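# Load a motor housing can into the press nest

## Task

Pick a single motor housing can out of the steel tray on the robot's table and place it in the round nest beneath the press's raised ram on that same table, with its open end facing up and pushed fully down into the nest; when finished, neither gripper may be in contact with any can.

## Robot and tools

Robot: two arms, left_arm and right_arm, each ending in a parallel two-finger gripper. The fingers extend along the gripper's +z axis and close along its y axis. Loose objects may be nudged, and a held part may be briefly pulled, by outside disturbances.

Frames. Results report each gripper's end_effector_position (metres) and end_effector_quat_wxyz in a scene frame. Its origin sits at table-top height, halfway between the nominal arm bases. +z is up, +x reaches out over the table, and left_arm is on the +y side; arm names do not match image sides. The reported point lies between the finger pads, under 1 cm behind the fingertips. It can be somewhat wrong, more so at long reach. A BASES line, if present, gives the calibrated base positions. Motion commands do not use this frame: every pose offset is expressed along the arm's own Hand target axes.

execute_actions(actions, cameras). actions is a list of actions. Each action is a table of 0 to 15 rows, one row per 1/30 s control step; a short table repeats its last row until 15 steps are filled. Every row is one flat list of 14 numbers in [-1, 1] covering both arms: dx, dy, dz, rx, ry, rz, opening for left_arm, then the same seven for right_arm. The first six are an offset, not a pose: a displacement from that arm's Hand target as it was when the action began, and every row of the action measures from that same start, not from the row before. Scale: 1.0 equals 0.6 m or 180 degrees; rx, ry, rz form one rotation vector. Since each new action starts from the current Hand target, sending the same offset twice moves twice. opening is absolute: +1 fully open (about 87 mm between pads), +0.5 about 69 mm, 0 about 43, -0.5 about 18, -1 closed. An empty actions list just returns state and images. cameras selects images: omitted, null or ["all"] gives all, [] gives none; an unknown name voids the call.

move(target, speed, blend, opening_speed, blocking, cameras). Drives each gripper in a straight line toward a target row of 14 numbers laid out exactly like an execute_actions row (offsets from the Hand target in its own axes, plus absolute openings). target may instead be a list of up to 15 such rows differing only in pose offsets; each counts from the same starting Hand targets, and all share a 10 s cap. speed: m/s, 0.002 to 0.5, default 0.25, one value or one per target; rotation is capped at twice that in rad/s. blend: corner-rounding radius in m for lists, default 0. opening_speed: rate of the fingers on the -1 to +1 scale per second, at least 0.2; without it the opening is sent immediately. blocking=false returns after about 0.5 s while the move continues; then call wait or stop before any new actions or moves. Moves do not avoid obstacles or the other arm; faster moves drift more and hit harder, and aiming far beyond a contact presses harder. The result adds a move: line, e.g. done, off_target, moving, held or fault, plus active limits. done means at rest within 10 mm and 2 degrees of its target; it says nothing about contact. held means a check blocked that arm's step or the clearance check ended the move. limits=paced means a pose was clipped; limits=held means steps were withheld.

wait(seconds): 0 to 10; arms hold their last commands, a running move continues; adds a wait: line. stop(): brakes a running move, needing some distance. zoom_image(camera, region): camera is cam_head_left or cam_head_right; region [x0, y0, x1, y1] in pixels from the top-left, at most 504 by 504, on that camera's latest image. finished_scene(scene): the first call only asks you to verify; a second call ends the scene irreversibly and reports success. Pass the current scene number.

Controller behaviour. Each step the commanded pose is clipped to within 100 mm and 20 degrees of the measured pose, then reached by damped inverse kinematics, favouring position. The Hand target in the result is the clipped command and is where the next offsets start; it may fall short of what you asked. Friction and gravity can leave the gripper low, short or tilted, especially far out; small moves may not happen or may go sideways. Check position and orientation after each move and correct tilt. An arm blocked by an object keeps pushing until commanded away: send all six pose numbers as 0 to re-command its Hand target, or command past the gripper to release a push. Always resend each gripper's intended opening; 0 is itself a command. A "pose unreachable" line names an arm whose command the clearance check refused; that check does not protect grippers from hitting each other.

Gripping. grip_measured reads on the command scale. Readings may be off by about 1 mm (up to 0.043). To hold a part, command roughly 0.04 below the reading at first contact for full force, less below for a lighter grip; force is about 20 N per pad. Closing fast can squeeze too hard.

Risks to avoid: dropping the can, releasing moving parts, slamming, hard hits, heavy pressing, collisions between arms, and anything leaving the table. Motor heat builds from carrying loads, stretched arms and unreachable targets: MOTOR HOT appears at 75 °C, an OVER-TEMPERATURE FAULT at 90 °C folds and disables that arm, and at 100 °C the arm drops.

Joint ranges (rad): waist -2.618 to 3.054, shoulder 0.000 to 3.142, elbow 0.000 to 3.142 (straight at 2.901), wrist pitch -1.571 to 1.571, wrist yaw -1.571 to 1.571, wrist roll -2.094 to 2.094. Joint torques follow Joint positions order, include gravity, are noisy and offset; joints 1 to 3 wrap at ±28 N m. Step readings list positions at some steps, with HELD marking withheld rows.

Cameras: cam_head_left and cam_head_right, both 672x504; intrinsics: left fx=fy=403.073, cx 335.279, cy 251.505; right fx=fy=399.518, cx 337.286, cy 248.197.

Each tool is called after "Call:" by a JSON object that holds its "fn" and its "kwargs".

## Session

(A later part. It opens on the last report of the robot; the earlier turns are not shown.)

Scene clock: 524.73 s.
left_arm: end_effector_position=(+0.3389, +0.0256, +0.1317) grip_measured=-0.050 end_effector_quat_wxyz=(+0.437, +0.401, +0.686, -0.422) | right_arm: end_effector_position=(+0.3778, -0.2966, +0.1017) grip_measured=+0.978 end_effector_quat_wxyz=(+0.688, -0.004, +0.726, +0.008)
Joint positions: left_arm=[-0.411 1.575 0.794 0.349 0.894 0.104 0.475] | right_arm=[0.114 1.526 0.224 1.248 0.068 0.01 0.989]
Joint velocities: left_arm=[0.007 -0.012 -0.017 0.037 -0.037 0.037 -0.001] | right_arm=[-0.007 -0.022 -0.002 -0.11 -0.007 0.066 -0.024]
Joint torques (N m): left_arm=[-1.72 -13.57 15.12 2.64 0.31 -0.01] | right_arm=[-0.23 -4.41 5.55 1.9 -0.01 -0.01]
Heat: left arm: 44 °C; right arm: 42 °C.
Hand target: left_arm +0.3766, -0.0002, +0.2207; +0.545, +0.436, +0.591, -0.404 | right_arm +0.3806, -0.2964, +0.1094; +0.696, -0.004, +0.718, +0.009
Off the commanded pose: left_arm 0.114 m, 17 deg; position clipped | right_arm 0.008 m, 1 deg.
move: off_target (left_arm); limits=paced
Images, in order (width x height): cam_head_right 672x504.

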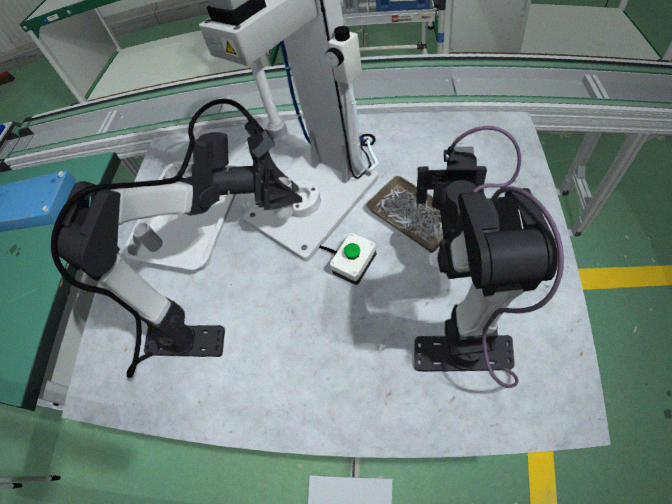

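Call:
{"fn": "move", "kwargs": {"target": [0.1,-0.05,-0.044,0,0,0,-0.25,0,0,0,0,0,0,1], "speed": 0.15, "cameras": ["cam_head_right"]}}

Scene clock: 529.77 s.
left_arm: end_effector_position=(+0.3384, +0.0234, +0.1609) grip_measured=-0.050 end_effector_quat_wxyz=(+0.541, +0.433, +0.601, -0.399) | right_arm: end_effector_position=(+0.3778, -0.2966, +0.1017) grip_measured=+0.978 end_effector_quat_wxyz=(+0.688, -0.004, +0.726, +0.008)
Joint positions: left_arm=[-0.417 1.521 0.661 0.705 0.89 0.109 0.475] | right_arm=[0.114 1.526 0.224 1.248 0.068 0.01 0.989]
Joint velocities: left_arm=[-0.007 -0.012 -0.017 -0.037 0.007 0.007 -0.004] | right_arm=[-0.012 -0.007 0.012 0.022 -0.081 -0.066 -0.003]
Joint torques (N m): left_arm=[-0.1 -5.37 5.52 1.81 0.31 0] | right_arm=[-0.21 -4.42 5.53 1.9 -0.01 -0.01]
Heat: left arm: 48 °C; right arm: 42 °C.
Hand target: left_arm +0.3383, +0.0211, +0.1632; +0.545, +0.437, +0.591, -0.404 | right_arm +0.3806, -0.2964, +0.1094; +0.696, -0.004, +0.718, +0.009
Off the commanded pose: left_arm 0.003 m, 1 deg | right_arm 0.008 m, 1 deg.
move: done
Images, in order (width x height): cam_head_right 672x504.

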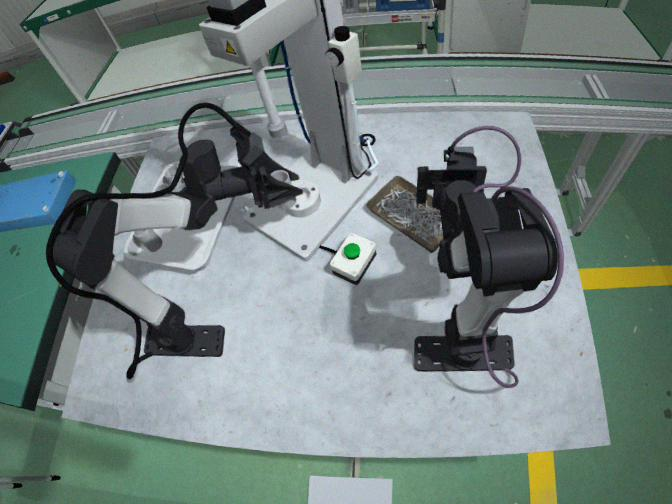

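Call:
{"fn": "move", "kwargs": {"target": [0.0435,0.065,0.0419,0,0.0083,0,-0.25,0,0,0,0,0,0,1], "speed": 0.06, "cameras": ["cam_head_left","cam_head_right"]}}

Call:
{"fn": "zoom_image", "kwargs": {"camera": "cam_head_right", "region": [275, 165, 325, 220]}}

Call:
{"fn": "zoom_image", "kwargs": {"camera": "cam_head_left", "region": [270, 160, 320, 215]}}

Scene clock: 538.93 s.
left_arm: end_effector_position=(+0.3711, +0.0139, +0.1186) grip_measured=-0.050 end_effector_quat_wxyz=(+0.515, +0.432, +0.622, -0.403) | right_arm: end_effector_position=(+0.3778, -0.2966, +0.1017) grip_measured=+0.978 end_effector_quat_wxyz=(+0.688, -0.004, +0.726, +0.008)
Joint positions: left_arm=[-0.409 1.747 0.764 0.746 0.901 0.131 0.475] | right_arm=[0.114 1.526 0.224 1.248 0.068 0.01 0.989]
Joint velocities: left_arm=[-0.002 -0.007 -0.007 -0.051 0.007 -0.051 -0.013] | right_arm=[-0.012 0.017 0.002 0.007 -0.007 0.007 0.008]
Joint torques (N m): left_arm=[0.76 -7.34 7.84 1.79 0.39 0.17] | right_arm=[-0.23 -4.41 5.53 1.9 -0.01 0]
Heat: left arm: 46 °C; right arm: 42 °C.
Hand target: left_arm +0.3823, +0.0112, +0.1341; +0.538, +0.442, +0.598, -0.398 | right_arm +0.3806, -0.2964, +0.1094; +0.696, -0.004, +0.718, +0.009
Off the commanded pose: left_arm 0.020 m, 4 deg | right_arm 0.008 m, 1 deg.
move: off_target (left_arm)

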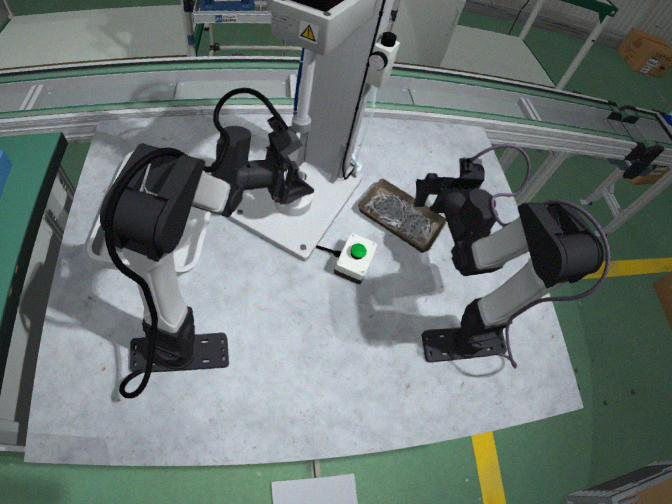

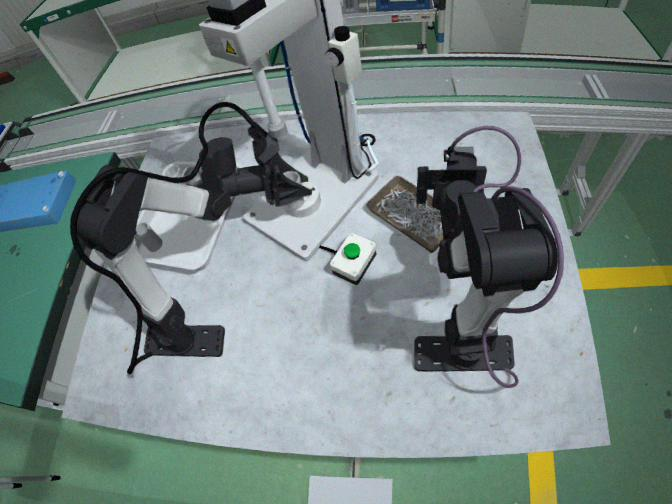

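Scaled by 9.164.

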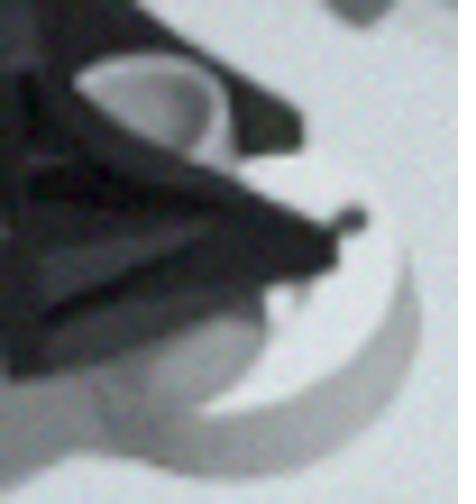

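Scaled by 9.164.

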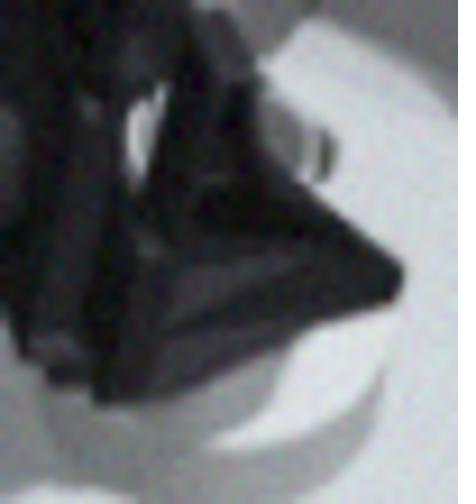

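Call:
{"fn": "move", "kwargs": {"target": [0.0335,-0.0083,0,0,0,0,-0.25,0,0,0,0,0,0,1], "speed": 0.02, "cameras": ["cam_head_left","cam_head_right"]}}

Call:
{"fn": "zoom_image", "kwargs": {"camera": "cam_head_right", "region": [230, 115, 330, 220]}}

Call:
{"fn": "zoom_image", "kwargs": {"camera": "cam_head_left", "region": [230, 115, 330, 220]}}

Scene clock: 554.53 s.
left_arm: end_effector_position=(+0.3764, +0.0114, +0.1168) grip_measured=-0.050 end_effector_quat_wxyz=(+0.535, +0.439, +0.602, -0.398) | right_arm: end_effector_position=(+0.3778, -0.2966, +0.1017) grip_measured=+0.978 end_effector_quat_wxyz=(+0.688, -0.004, +0.726, +0.008)
Joint positions: left_arm=[-0.409 1.791 0.755 0.855 0.906 0.133 0.475] | right_arm=[0.114 1.526 0.224 1.248 0.068 0.01 0.989]
Joint velocities: left_arm=[-0.007 0.002 -0.007 0.022 -0.007 -0.051 -0.009] | right_arm=[-0.002 0.012 -0.007 0.095 0.007 -0.037 -0.024]
Joint torques (N m): left_arm=[0.29 -7.06 4.48 1.69 0.26 0.11] | right_arm=[-0.21 -4.41 5.53 1.9 -0.01 -0.01]
Heat: left arm: 45 °C; right arm: 42 °C.
Hand target: left_arm +0.3767, +0.0119, +0.1140; +0.538, +0.442, +0.598, -0.398 | right_arm +0.3806, -0.2964, +0.1094; +0.696, -0.004, +0.718, +0.009
Off the commanded pose: left_arm 0.003 m, 1 deg | right_arm 0.008 m, 1 deg.
move: done

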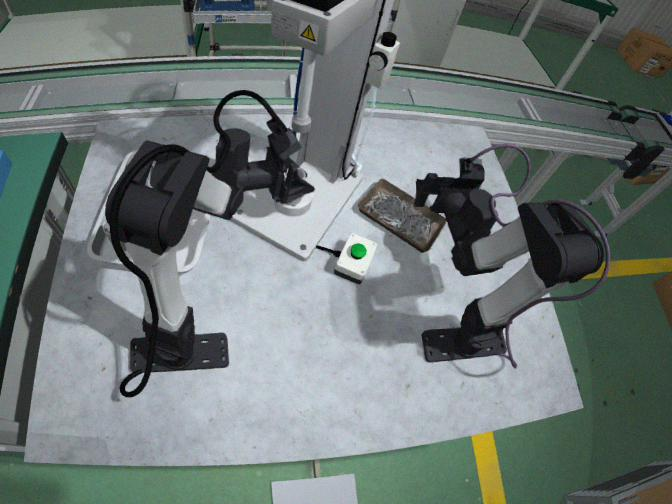

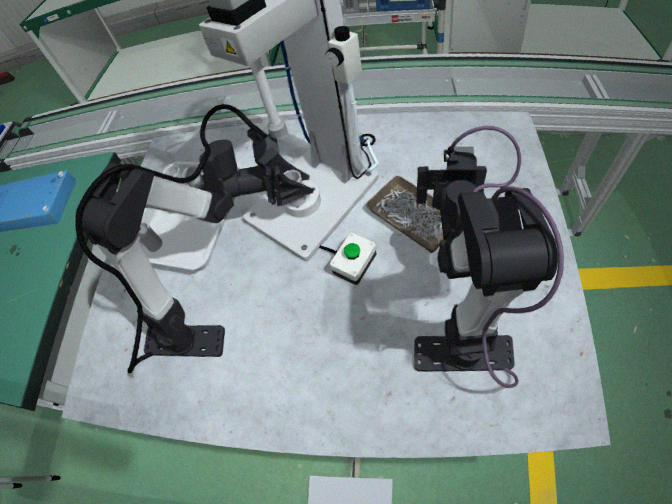

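Scaled by 4.800.

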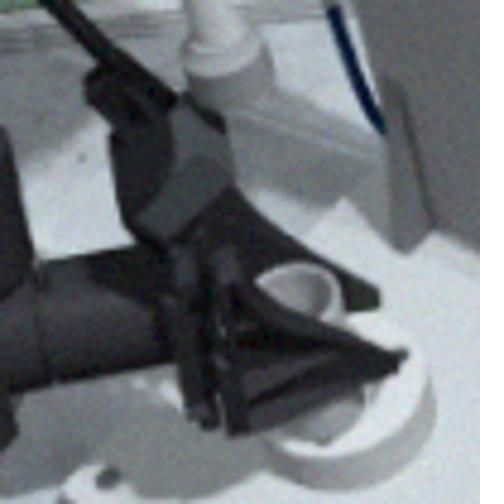

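Scaled by 4.800.

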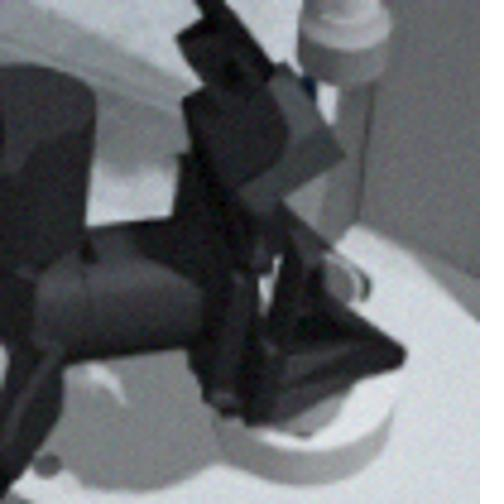

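Call:
{"fn": "move", "kwargs": {"target": [0,0,0,0,0,0,0.04,0,0,0,0,0,0,1], "opening_speed": 0.2, "cameras": []}}

Call:
{"fn": "move", "kwargs": {"target": [0.025,0,0,0,-0.013,0,0.04,0,0,0,0,0,0,1], "speed": 0.02, "cameras": ["cam_head_left","cam_head_right"]}}

Call:
{"fn": "zoom_image", "kwargs": {"camera": "cam_head_right", "region": [275, 165, 325, 220]}}

Call:
{"fn": "zoom_image", "kwargs": {"camera": "cam_head_left", "region": [270, 160, 320, 215]}}

Scene clock: 561.10 s.
left_arm: end_effector_position=(+0.3770, +0.0112, +0.1182) grip_measured=+0.040 end_effector_quat_wxyz=(+0.538, +0.440, +0.599, -0.397) | right_arm: end_effector_position=(+0.3778, -0.2966, +0.1017) grip_measured=+0.978 end_effector_quat_wxyz=(+0.688, -0.004, +0.726, +0.008)
Joint positions: left_arm=[-0.409 1.791 0.754 0.865 0.906 0.133 0.52] | right_arm=[0.114 1.526 0.224 1.248 0.068 0.01 0.989]
Joint velocities: left_arm=[-0.002 -0.012 -0.002 0.051 -0.022 0.007 -0.001] | right_arm=[-0.002 -0.017 -0.017 0.022 -0.022 0.007 0.013]
Joint torques (N m): left_arm=[0.23 -6.98 4.41 1.6 0.24 0.11] | right_arm=[-0.23 -4.41 5.53 1.9 -0.01 0]
Heat: left arm: 43 °C; right arm: 42 °C.
Hand target: left_arm +0.3767, +0.0120, +0.1138; +0.538, +0.442, +0.598, -0.398 | right_arm +0.3806, -0.2964, +0.1094; +0.696, -0.004, +0.718, +0.009
Off the commanded pose: left_arm 0.004 m, 0 deg | right_arm 0.008 m, 1 deg.
move: done
No camera images: "cameras" was empty.

Scene clock: 562.80 s.
left_arm: end_effector_position=(+0.3769, +0.0115, +0.1034) grip_measured=+0.040 end_effector_quat_wxyz=(+0.553, +0.437, +0.584, -0.402) | right_arm: end_effector_position=(+0.3778, -0.2966, +0.1017) grip_measured=+0.978 end_effector_quat_wxyz=(+0.688, -0.004, +0.726, +0.008)
Joint positions: left_arm=[-0.404 1.875 0.712 1.056 0.917 0.099 0.52] | right_arm=[0.114 1.526 0.224 1.248 0.068 0.01 0.989]
Joint velocities: left_arm=[0.002 0.012 -0.017 -0.022 -0.022 0.022 0.004] | right_arm=[0.002 0.002 -0.027 -0.051 0.037 -0.007 -0.008]
Joint torques (N m): left_arm=[0.62 -7.1 3.82 1.56 0.26 -0.07] | right_arm=[-0.23 -4.42 5.53 1.9 -0.01 -0.01]
Heat: left arm: 43 °C; right arm: 42 °C.
Hand target: left_arm +0.3758, +0.0137, +0.0987; +0.550, +0.434, +0.587, -0.406 | right_arm +0.3806, -0.2964, +0.1094; +0.696, -0.004, +0.718, +0.009
Off the commanded pose: left_arm 0.005 m, 1 deg | right_arm 0.008 m, 1 deg.
move: done

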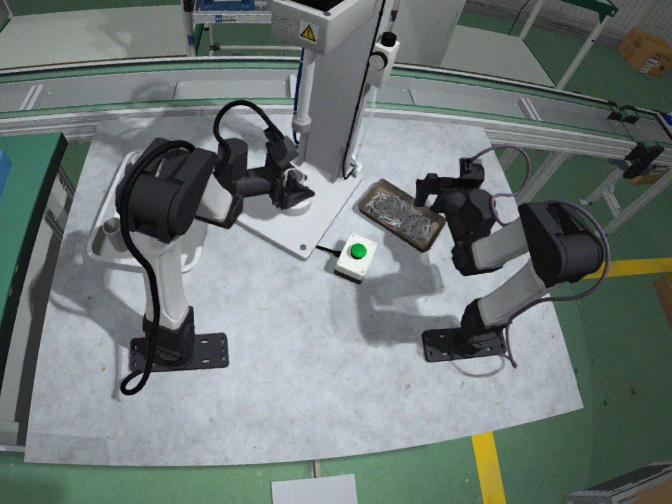

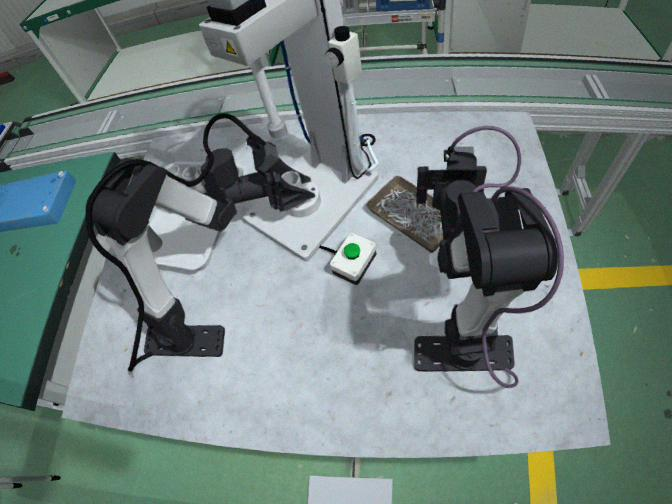

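Scaled by 9.164.

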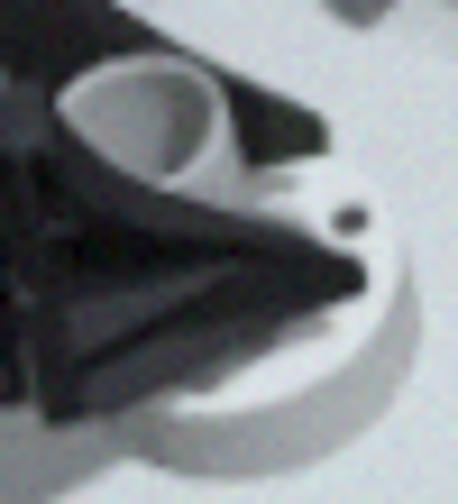

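Scaled by 9.164.

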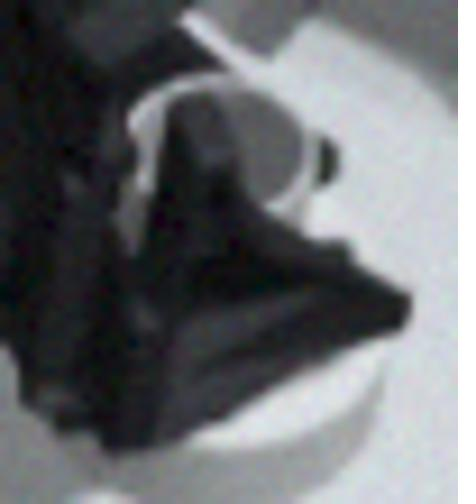

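Call:
{"fn": "move", "kwargs": {"target": [0,0,0,0,0,0,-0.25,0,0,0,0,0,0,1], "opening_speed": 0.25, "cameras": ["cam_head_left","cam_head_right"]}}

Call:
{"fn": "zoom_image", "kwargs": {"camera": "cam_head_right", "region": [275, 165, 325, 220]}}

Call:
{"fn": "zoom_image", "kwargs": {"camera": "cam_head_left", "region": [270, 160, 320, 215]}}

Scene clock: 567.83 s.
left_arm: end_effector_position=(+0.3765, +0.0113, +0.1036) grip_measured=-0.053 end_effector_quat_wxyz=(+0.553, +0.437, +0.584, -0.403) | right_arm: end_effector_position=(+0.3778, -0.2966, +0.1017) grip_measured=+0.978 end_effector_quat_wxyz=(+0.688, -0.004, +0.726, +0.008)
Joint positions: left_arm=[-0.404 1.875 0.712 1.057 0.919 0.097 0.473] | right_arm=[0.114 1.526 0.224 1.248 0.068 0.01 0.989]
Joint velocities: left_arm=[-0.032 -0.012 0.007 0.051 0.022 0.051 -0.004] | right_arm=[0.002 0.002 0.007 0.066 0.051 0.007 -0.008]
Joint torques (N m): left_arm=[0.72 -7.06 3.69 1.61 0.26 -0.06] | right_arm=[-0.23 -4.42 5.53 1.9 -0.01 -0.01]
Heat: left arm: 42 °C; right arm: 42 °C.
Hand target: left_arm +0.3758, +0.0137, +0.0987; +0.550, +0.434, +0.587, -0.406 | right_arm +0.3806, -0.2964, +0.1094; +0.696, -0.004, +0.718, +0.009
Off the commanded pose: left_arm 0.006 m, 1 deg | right_arm 0.008 m, 1 deg.
move: done

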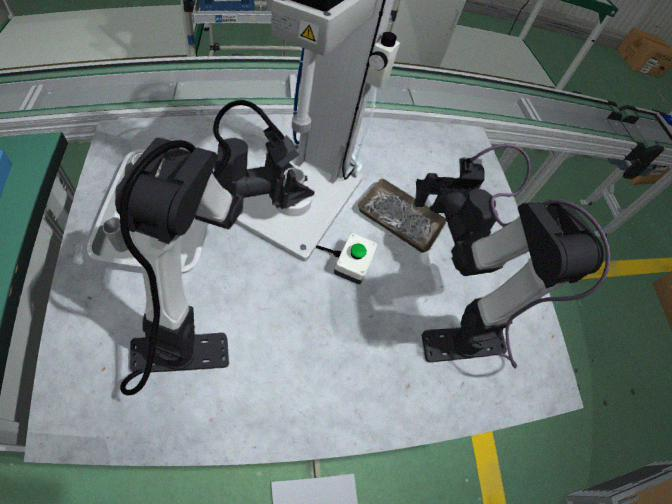

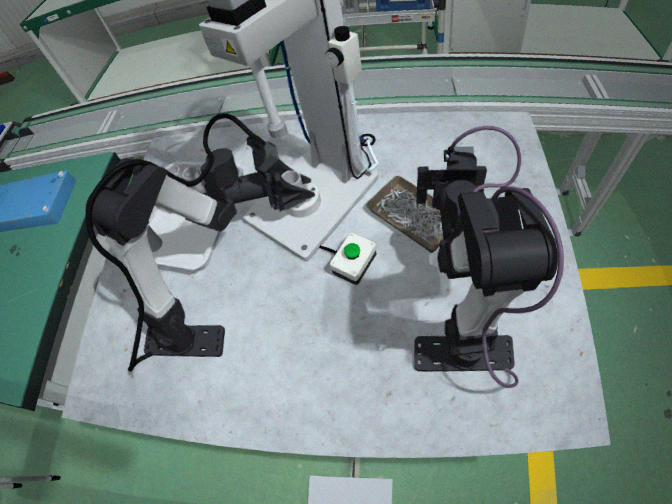

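Scaled by 9.164.

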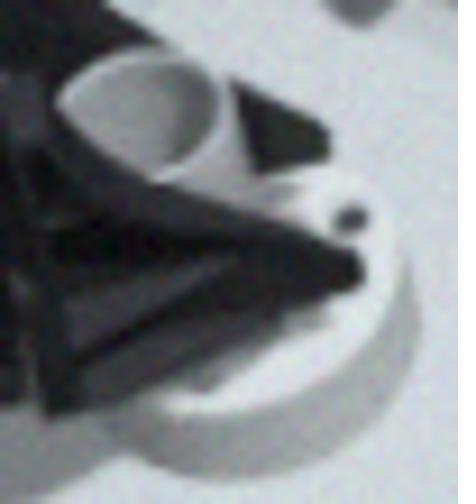

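Scaled by 9.164.

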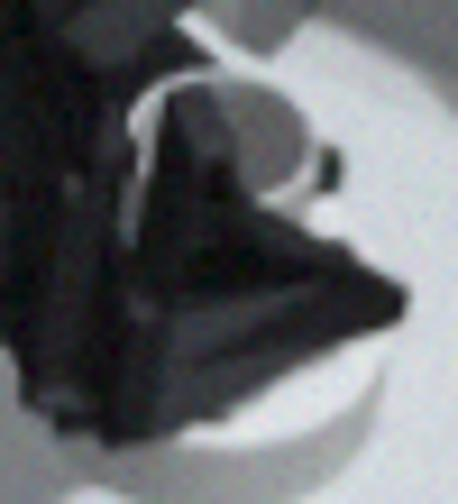

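Call:
{"fn": "move", "kwargs": {"target": [-0.034,0,0,0,0,0,-0.25,0,0,0,0,0,0,1], "speed": 0.04, "cameras": ["cam_head_left","cam_head_right"]}}

Call:
{"fn": "zoom_image", "kwargs": {"camera": "cam_head_right", "region": [275, 165, 325, 220]}}

Call:
{"fn": "zoom_image", "kwargs": {"camera": "cam_head_left", "region": [270, 160, 320, 215]}}

Scene clock: 573.67 s.
left_arm: end_effector_position=(+0.3732, +0.0125, +0.1027) grip_measured=-0.053 end_effector_quat_wxyz=(+0.540, +0.434, +0.596, -0.407) | right_arm: end_effector_position=(+0.3778, -0.2966, +0.1017) grip_measured=+0.978 end_effector_quat_wxyz=(+0.688, -0.004, +0.726, +0.008)
Joint positions: left_arm=[-0.404 1.852 0.712 0.999 0.919 0.096 0.473] | right_arm=[0.114 1.526 0.224 1.248 0.068 0.01 0.989]
Joint velocities: left_arm=[0.012 -0.002 -0.012 0.007 0.066 0.081 -0.013] | right_arm=[-0.002 -0.002 0.002 0.022 -0.022 -0.022 -0.003]
Joint torques (N m): left_arm=[0.39 -11.66 5.86 1.28 0.24 -0.07] | right_arm=[-0.23 -4.41 5.53 1.9 -0.01 0]
Heat: left arm: 41 °C; right arm: 42 °C.
Hand target: left_arm +0.3764, +0.0122, +0.1192; +0.550, +0.434, +0.587, -0.406 | right_arm +0.3806, -0.2964, +0.1094; +0.696, -0.004, +0.718, +0.009
Off the commanded pose: left_arm 0.017 m, 1 deg | right_arm 0.008 m, 1 deg.
move: off_target (left_arm)

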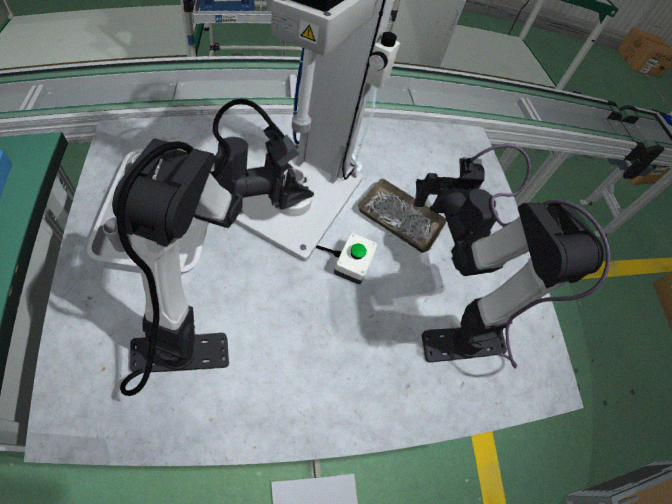

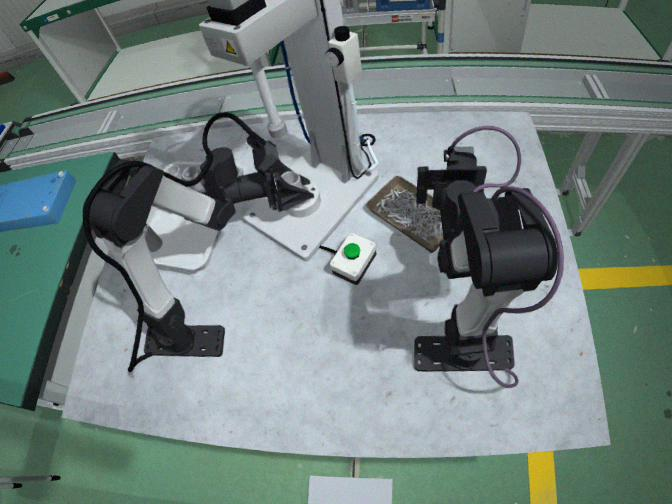

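Scaled by 9.164.

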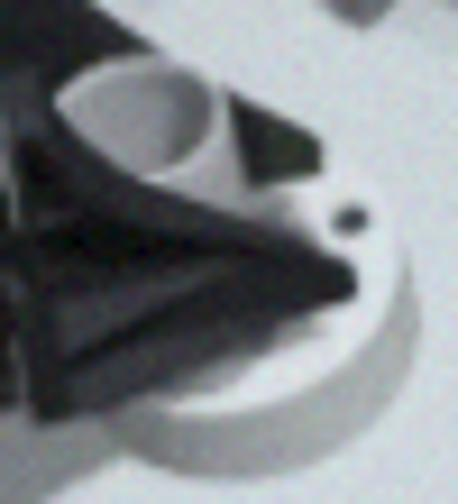

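Scaled by 9.164.

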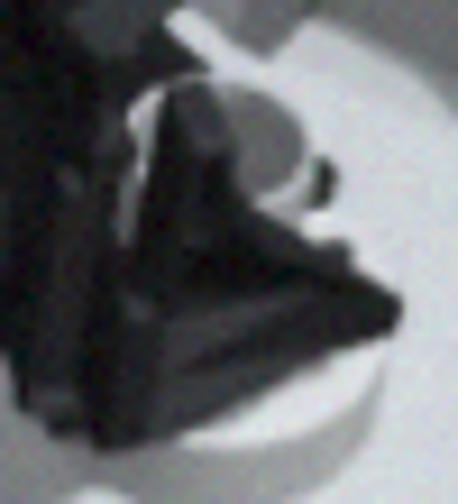

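Call:
{"fn": "move", "kwargs": {"target": [-0.035,0.0138,0.0067,0,0,0,-0.25,0,0,0,0,0,0,1], "speed": 0.06, "cameras": ["cam_head_left","cam_head_right"]}}

Call:
{"fn": "zoom_image", "kwargs": {"camera": "cam_head_right", "region": [275, 165, 325, 220]}}

Call:
{"fn": "zoom_image", "kwargs": {"camera": "cam_head_left", "region": [270, 160, 320, 215]}}

Scene clock: 577.77 s.
left_arm: end_effector_position=(+0.3784, +0.0106, +0.1120) grip_measured=-0.053 end_effector_quat_wxyz=(+0.524, +0.429, +0.610, -0.411) | right_arm: end_effector_position=(+0.3778, -0.2966, +0.1017) grip_measured=+0.978 end_effector_quat_wxyz=(+0.688, -0.004, +0.726, +0.008)
Joint positions: left_arm=[-0.404 1.82 0.768 0.866 0.919 0.095 0.473] | right_arm=[0.114 1.526 0.224 1.248 0.068 0.01 0.989]
Joint velocities: left_arm=[-0.032 -0.012 -0.002 -0.007 0.037 -0.007 0.004] | right_arm=[0.002 0.002 0.002 0.022 -0.007 -0.007 0.003]
Joint torques (N m): left_arm=[0.54 -12.42 7.23 1.49 0.24 -0.02] | right_arm=[-0.23 -4.42 5.53 1.9 -0.01 0]
Heat: left arm: 41 °C; right arm: 42 °C.
Hand target: left_arm +0.3861, +0.0094, +0.1399; +0.550, +0.434, +0.587, -0.406 | right_arm +0.3806, -0.2964, +0.1094; +0.696, -0.004, +0.718, +0.009
Off the commanded pose: left_arm 0.029 m, 4 deg | right_arm 0.008 m, 1 deg.
move: off_target (left_arm)

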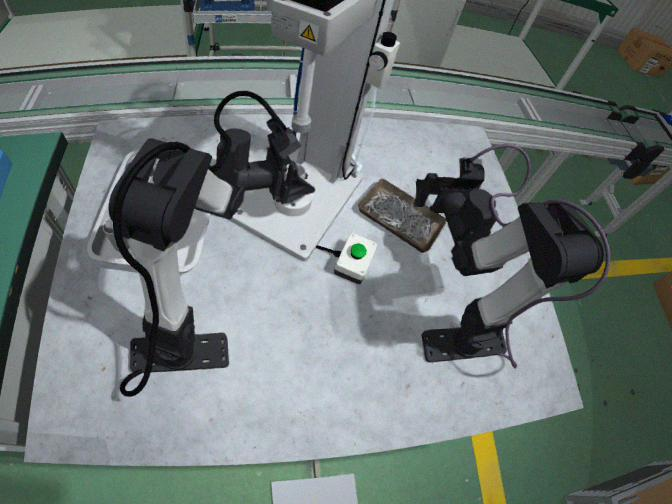

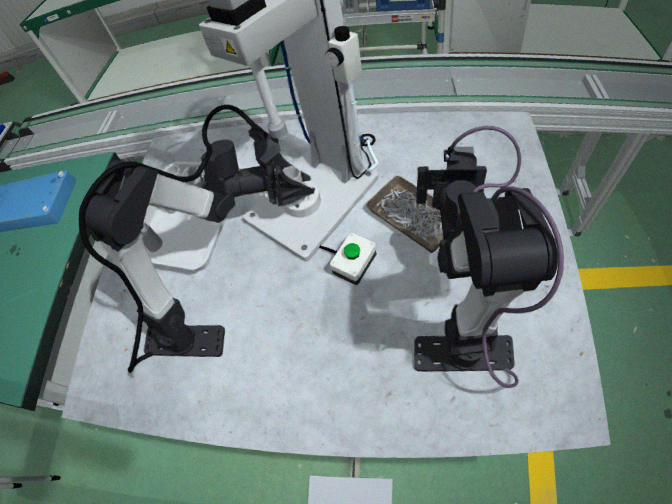

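Scaled by 9.164.

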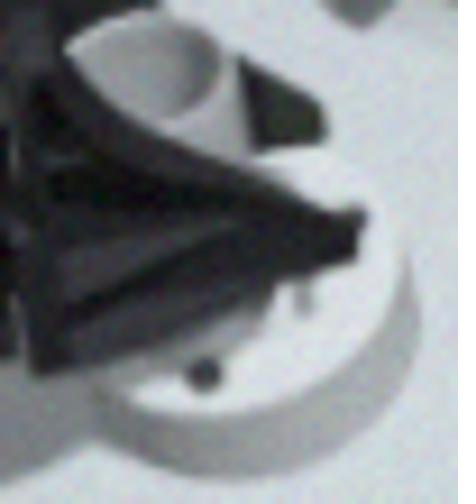

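Scaled by 9.164.

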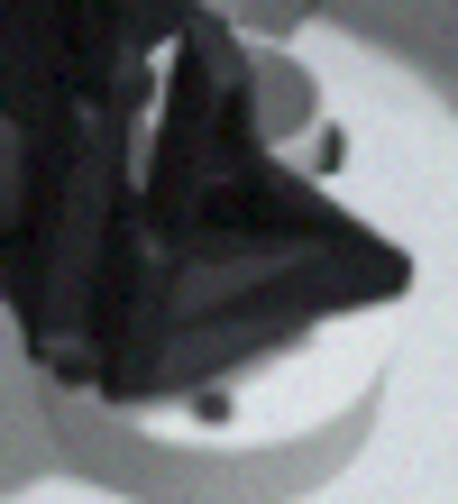

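Call:
{"fn": "move", "kwargs": {"target": [0.043,-0.0007,0.006,0,0,0,-0.25,0,0,0,0,0,0,1], "speed": 0.02, "cameras": ["cam_head_left","cam_head_right"]}}

Call:
{"fn": "zoom_image", "kwargs": {"camera": "cam_head_right", "region": [275, 165, 325, 220]}}

Call:
{"fn": "zoom_image", "kwargs": {"camera": "cam_head_left", "region": [270, 160, 320, 215]}}

Scene clock: 582.57 s.
left_arm: end_effector_position=(+0.3841, +0.0085, +0.1109) grip_measured=-0.053 end_effector_quat_wxyz=(+0.541, +0.434, +0.594, -0.407) | right_arm: end_effector_position=(+0.3778, -0.2966, +0.1017) grip_measured=+0.978 end_effector_quat_wxyz=(+0.688, -0.004, +0.726, +0.008)
Joint positions: left_arm=[-0.404 1.859 0.768 0.954 0.919 0.095 0.473] | right_arm=[0.114 1.526 0.224 1.248 0.068 0.01 0.989]
Joint velocities: left_arm=[0.012 -0.007 -0.002 0.066 0.007 0.037 -0.001] | right_arm=[0.002 -0.007 0.002 0.022 0.037 -0.051 0.008]
Joint torques (N m): left_arm=[0.09 -7.86 4.64 1.76 0.2 -0.04] | right_arm=[-0.23 -4.41 5.53 1.9 -0.01 0]
Heat: left arm: 41 °C; right arm: 42 °C.
Hand target: left_arm +0.3860, +0.0077, +0.1137; +0.550, +0.434, +0.587, -0.407 | right_arm +0.3806, -0.2964, +0.1094; +0.696, -0.004, +0.718, +0.009
Off the commanded pose: left_arm 0.004 m, 1 deg | right_arm 0.008 m, 1 deg.
move: done

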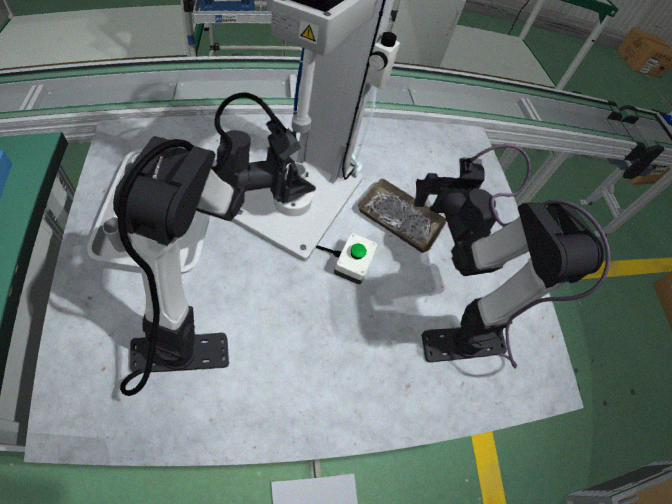

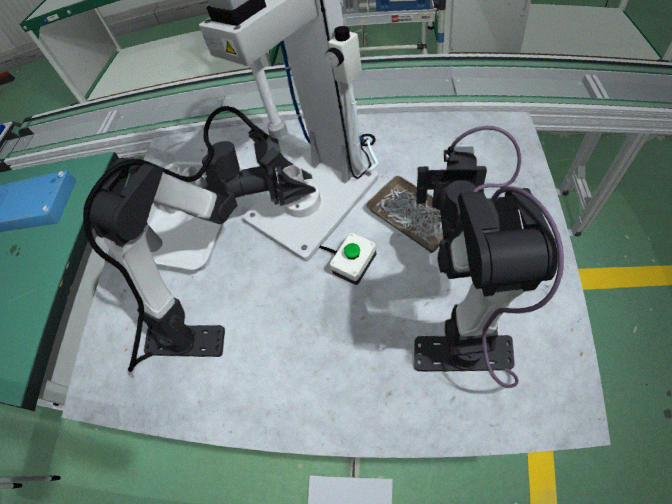

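Scaled by 9.164.

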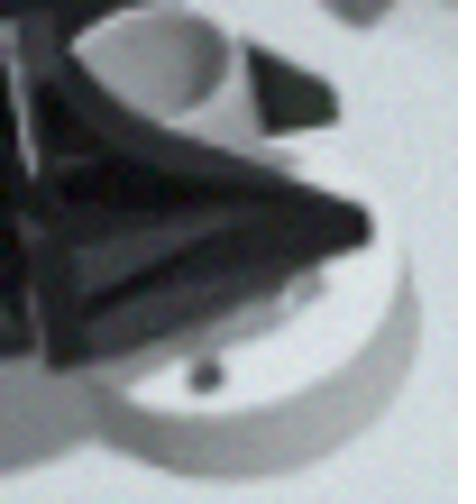

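Scaled by 9.164.

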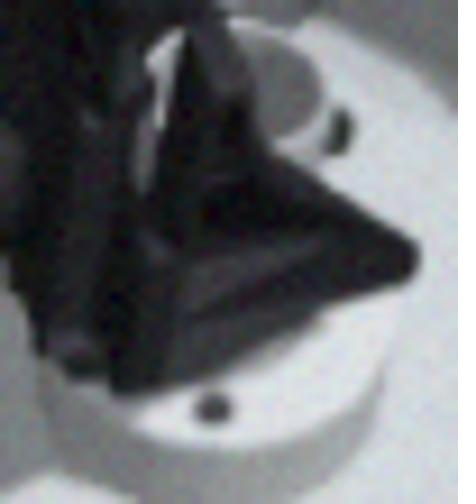

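Call:
{"fn": "move", "kwargs": {"target": [0.023,0.0048,0.001,0,-0.003,0.006,-0.25,0,0,0,0,0,0,1], "speed": 0.02, "cameras": ["cam_head_left","cam_head_right"]}}

Call:
{"fn": "zoom_image", "kwargs": {"camera": "cam_head_right", "region": [275, 165, 325, 220]}}

Call:
{"fn": "zoom_image", "kwargs": {"camera": "cam_head_left", "region": [270, 160, 320, 215]}}

Scene clock: 589.83 s.
left_arm: end_effector_position=(+0.3884, +0.0068, +0.1035) grip_measured=-0.053 end_effector_quat_wxyz=(+0.555, +0.438, +0.581, -0.403) | right_arm: end_effector_position=(+0.3778, -0.2966, +0.1017) grip_measured=+0.978 end_effector_quat_wxyz=(+0.688, -0.004, +0.726, +0.008)
Joint positions: left_arm=[-0.404 1.915 0.764 1.054 0.92 0.095 0.473] | right_arm=[0.114 1.526 0.224 1.248 0.068 0.01 0.989]
Joint velocities: left_arm=[-0.017 0.017 -0.007 -0.022 0.007 -0.022 -0.013] | right_arm=[-0.002 0.002 -0.002 0.037 0.022 -0.022 -0.008]
Joint torques (N m): left_arm=[0.62 -7.49 3.9 1.65 0.25 0.04] | right_arm=[-0.23 -4.41 5.53 1.9 -0.01 -0.01]
Heat: left arm: 41 °C; right arm: 42 °C.
Hand target: left_arm +0.3886, +0.0090, +0.0997; +0.556, +0.438, +0.580, -0.403 | right_arm +0.3806, -0.2964, +0.1094; +0.696, -0.004, +0.718, +0.009
Off the commanded pose: left_arm 0.004 m, 0 deg | right_arm 0.008 m, 1 deg.
move: done

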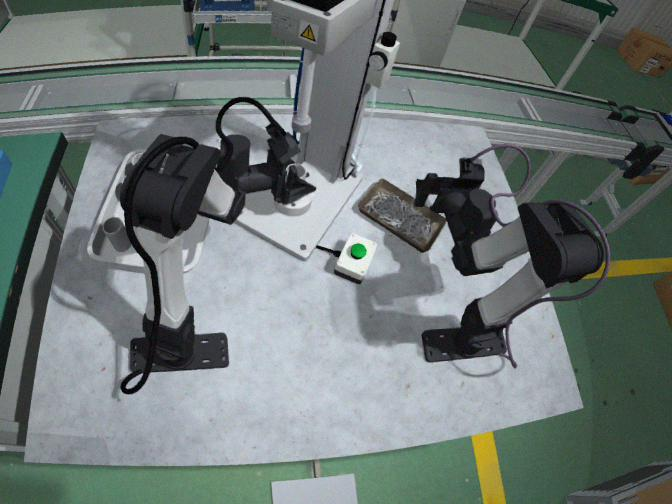

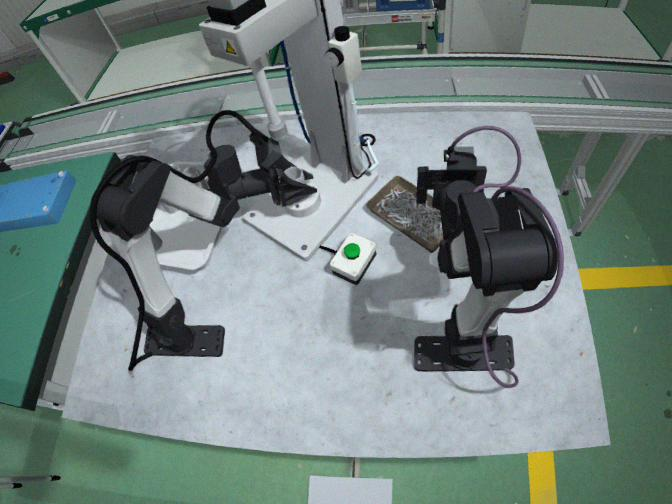

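Scaled by 9.164.

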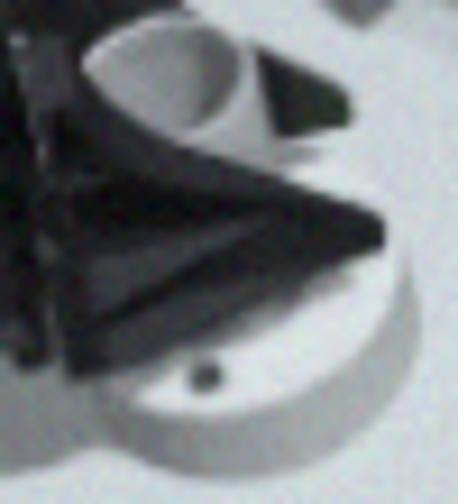

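Scaled by 9.164.

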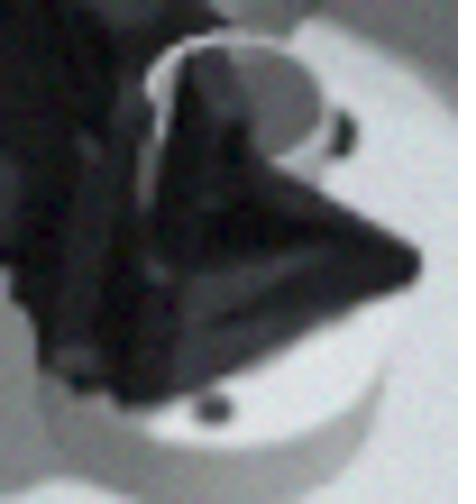

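Call:
{"fn": "move", "kwargs": {"target": [[-0.0009,0.0029,-0.0095,0,0,0,-0.065,0,0,0,0,0,0,1],[-0.0009,-0.0067,-0.0124,0,0,0,-0.065,0,0,0,0,0,0,1],[-0.0019,-0.0106,0.0003,0,0,0,-0.065,0,0,0,0,0,0,1],[-0.0022,0.0044,0.0084,0,0,0,-0.065,0,0,0,0,0,0,1],[-0.0007,0.0103,-0.0107,0,0,0,-0.065,0,0,0,0,0,0,1],[-0.0013,0.0015,-0.0048,0,0,0,-0.065,0,0,0,0,0,0,1]], "speed": 0.01, "cameras": ["cam_head_left","cam_head_right"]}}

Call:
{"fn": "zoom_image", "kwargs": {"camera": "cam_head_right", "region": [275, 165, 325, 220]}}

Call:
{"fn": "zoom_image", "kwargs": {"camera": "cam_head_left", "region": [270, 160, 320, 215]}}

Scene clock: 602.47 s.
left_arm: end_effector_position=(+0.3890, +0.0129, +0.1039) grip_measured=-0.053 end_effector_quat_wxyz=(+0.560, +0.441, +0.574, -0.404) | right_arm: end_effector_position=(+0.3778, -0.2966, +0.1017) grip_measured=+0.978 end_effector_quat_wxyz=(+0.688, -0.004, +0.726, +0.008)
Joint positions: left_arm=[-0.383 1.922 0.755 1.086 0.948 0.095 0.473] | right_arm=[0.114 1.526 0.224 1.248 0.068 0.01 0.989]
Joint velocities: left_arm=[-0.007 -0.007 -0.022 0.022 0.022 0.007 -0.011] | right_arm=[0.002 -0.007 0.017 0.066 -0.022 0.007 0.013]
Joint torques (N m): left_arm=[-0.42 -8.72 4.19 1.33 0.06 0.09] | right_arm=[-0.23 -4.42 5.53 1.9 -0.01 0]
Heat: left arm: 41 °C; right arm: 42 °C.
Hand target: left_arm +0.3885, +0.0120, +0.1006; +0.556, +0.438, +0.580, -0.403 | right_arm +0.3806, -0.2964, +0.1094; +0.696, -0.004, +0.718, +0.009
Off the commanded pose: left_arm 0.003 m, 1 deg | right_arm 0.008 m, 1 deg.
move: done

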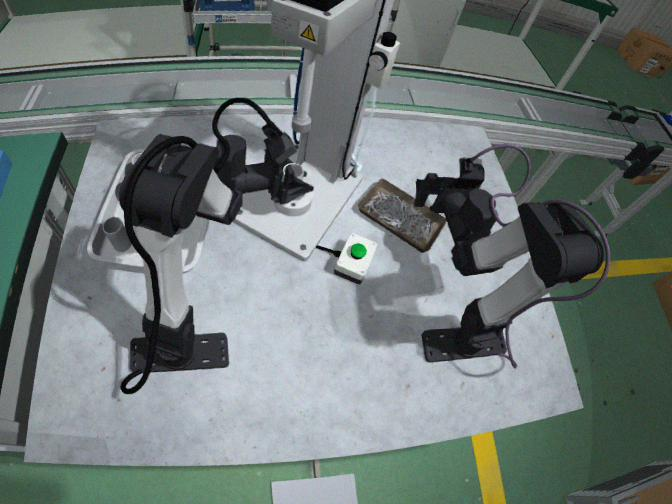

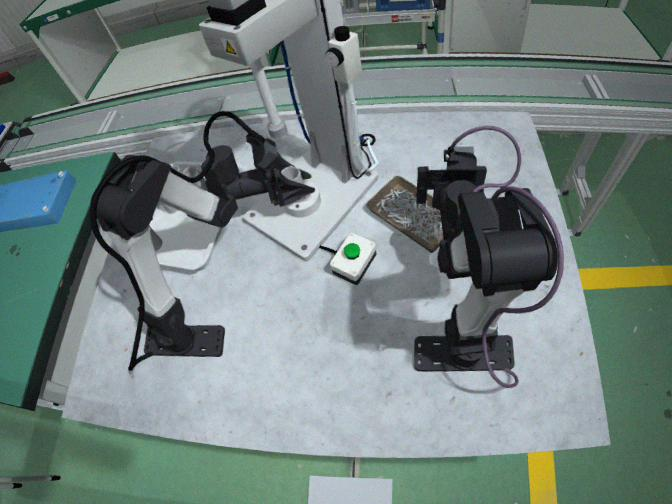

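Scaled by 9.164.

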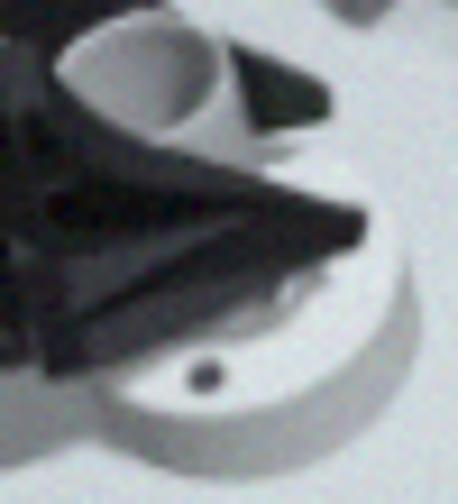

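Scaled by 9.164.

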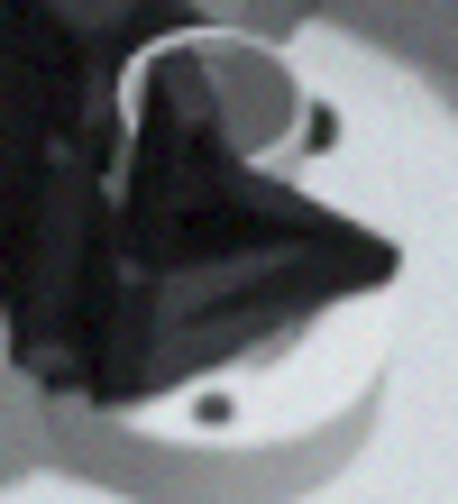

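Call:
{"fn": "move", "kwargs": {"target": [-0.0003,-0.0065,0.0154,0,0,0,-0.065,0,0,0,0,0,0,1], "speed": 0.008, "cameras": ["cam_head_left","cam_head_right"]}}

Call:
{"fn": "zoom_image", "kwargs": {"camera": "cam_head_right", "region": [275, 165, 325, 220]}}

Call:
{"fn": "zoom_image", "kwargs": {"camera": "cam_head_left", "region": [270, 160, 320, 215]}}

Scene clock: 609.57 s.
left_arm: end_effector_position=(+0.3878, +0.0054, +0.1030) grip_measured=-0.053 end_effector_quat_wxyz=(+0.560, +0.438, +0.578, -0.400) | right_arm: end_effector_position=(+0.3778, -0.2966, +0.1017) grip_measured=+0.978 end_effector_quat_wxyz=(+0.688, -0.004, +0.726, +0.008)
Joint positions: left_arm=[-0.41 1.922 0.755 1.083 0.91 0.095 0.473] | right_arm=[0.114 1.526 0.224 1.248 0.068 0.01 0.989]
Joint velocities: left_arm=[0.007 0.002 -0.007 -0.11 0.022 -0.022 -0.004] | right_arm=[-0.007 -0.002 -0.032 -0.066 0.037 0.007 -0.003]
Joint torques (N m): left_arm=[-0.7 -7.72 5.03 1.4 0.17 -0.03] | right_arm=[-0.21 -4.41 5.53 1.9 -0.01 0]
Heat: left arm: 42 °C; right arm: 42 °C.
Hand target: left_arm +0.3875, +0.0020, +0.1002; +0.556, +0.437, +0.580, -0.404 | right_arm +0.3806, -0.2964, +0.1094; +0.696, -0.004, +0.718, +0.009
Off the commanded pose: left_arm 0.004 m, 1 deg | right_arm 0.008 m, 1 deg.
move: done

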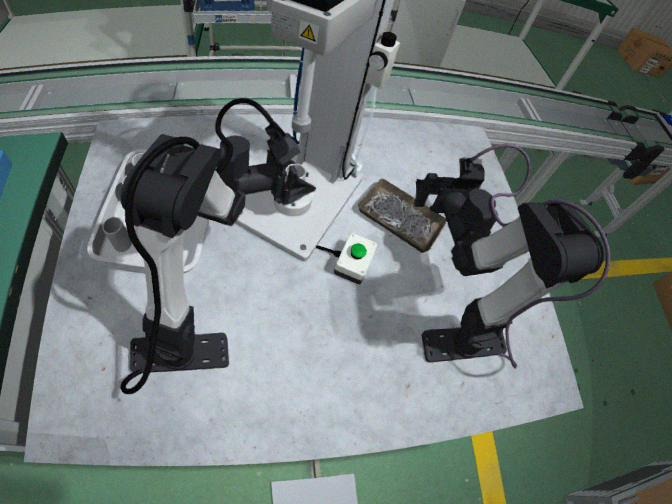

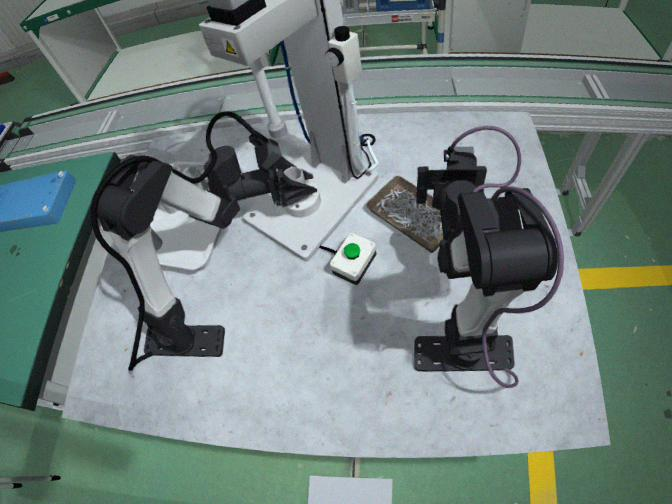

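Scaled by 9.164.

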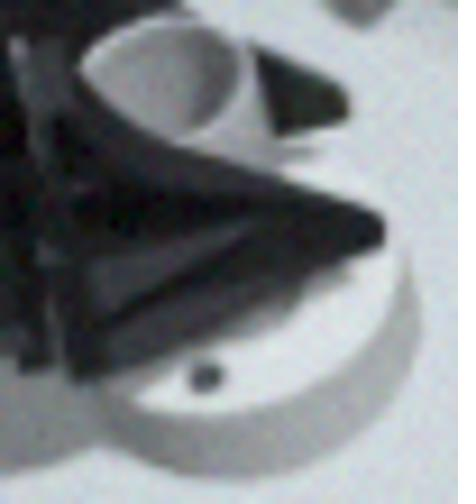

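Scaled by 9.164.

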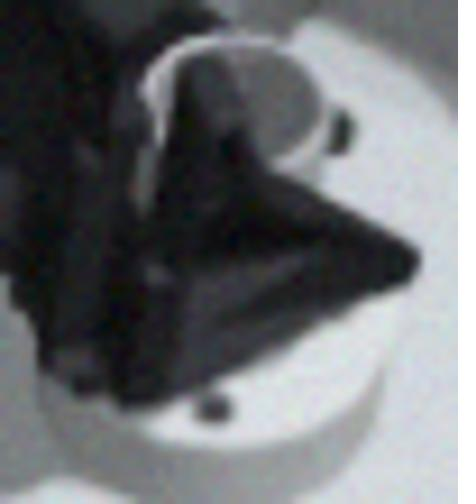

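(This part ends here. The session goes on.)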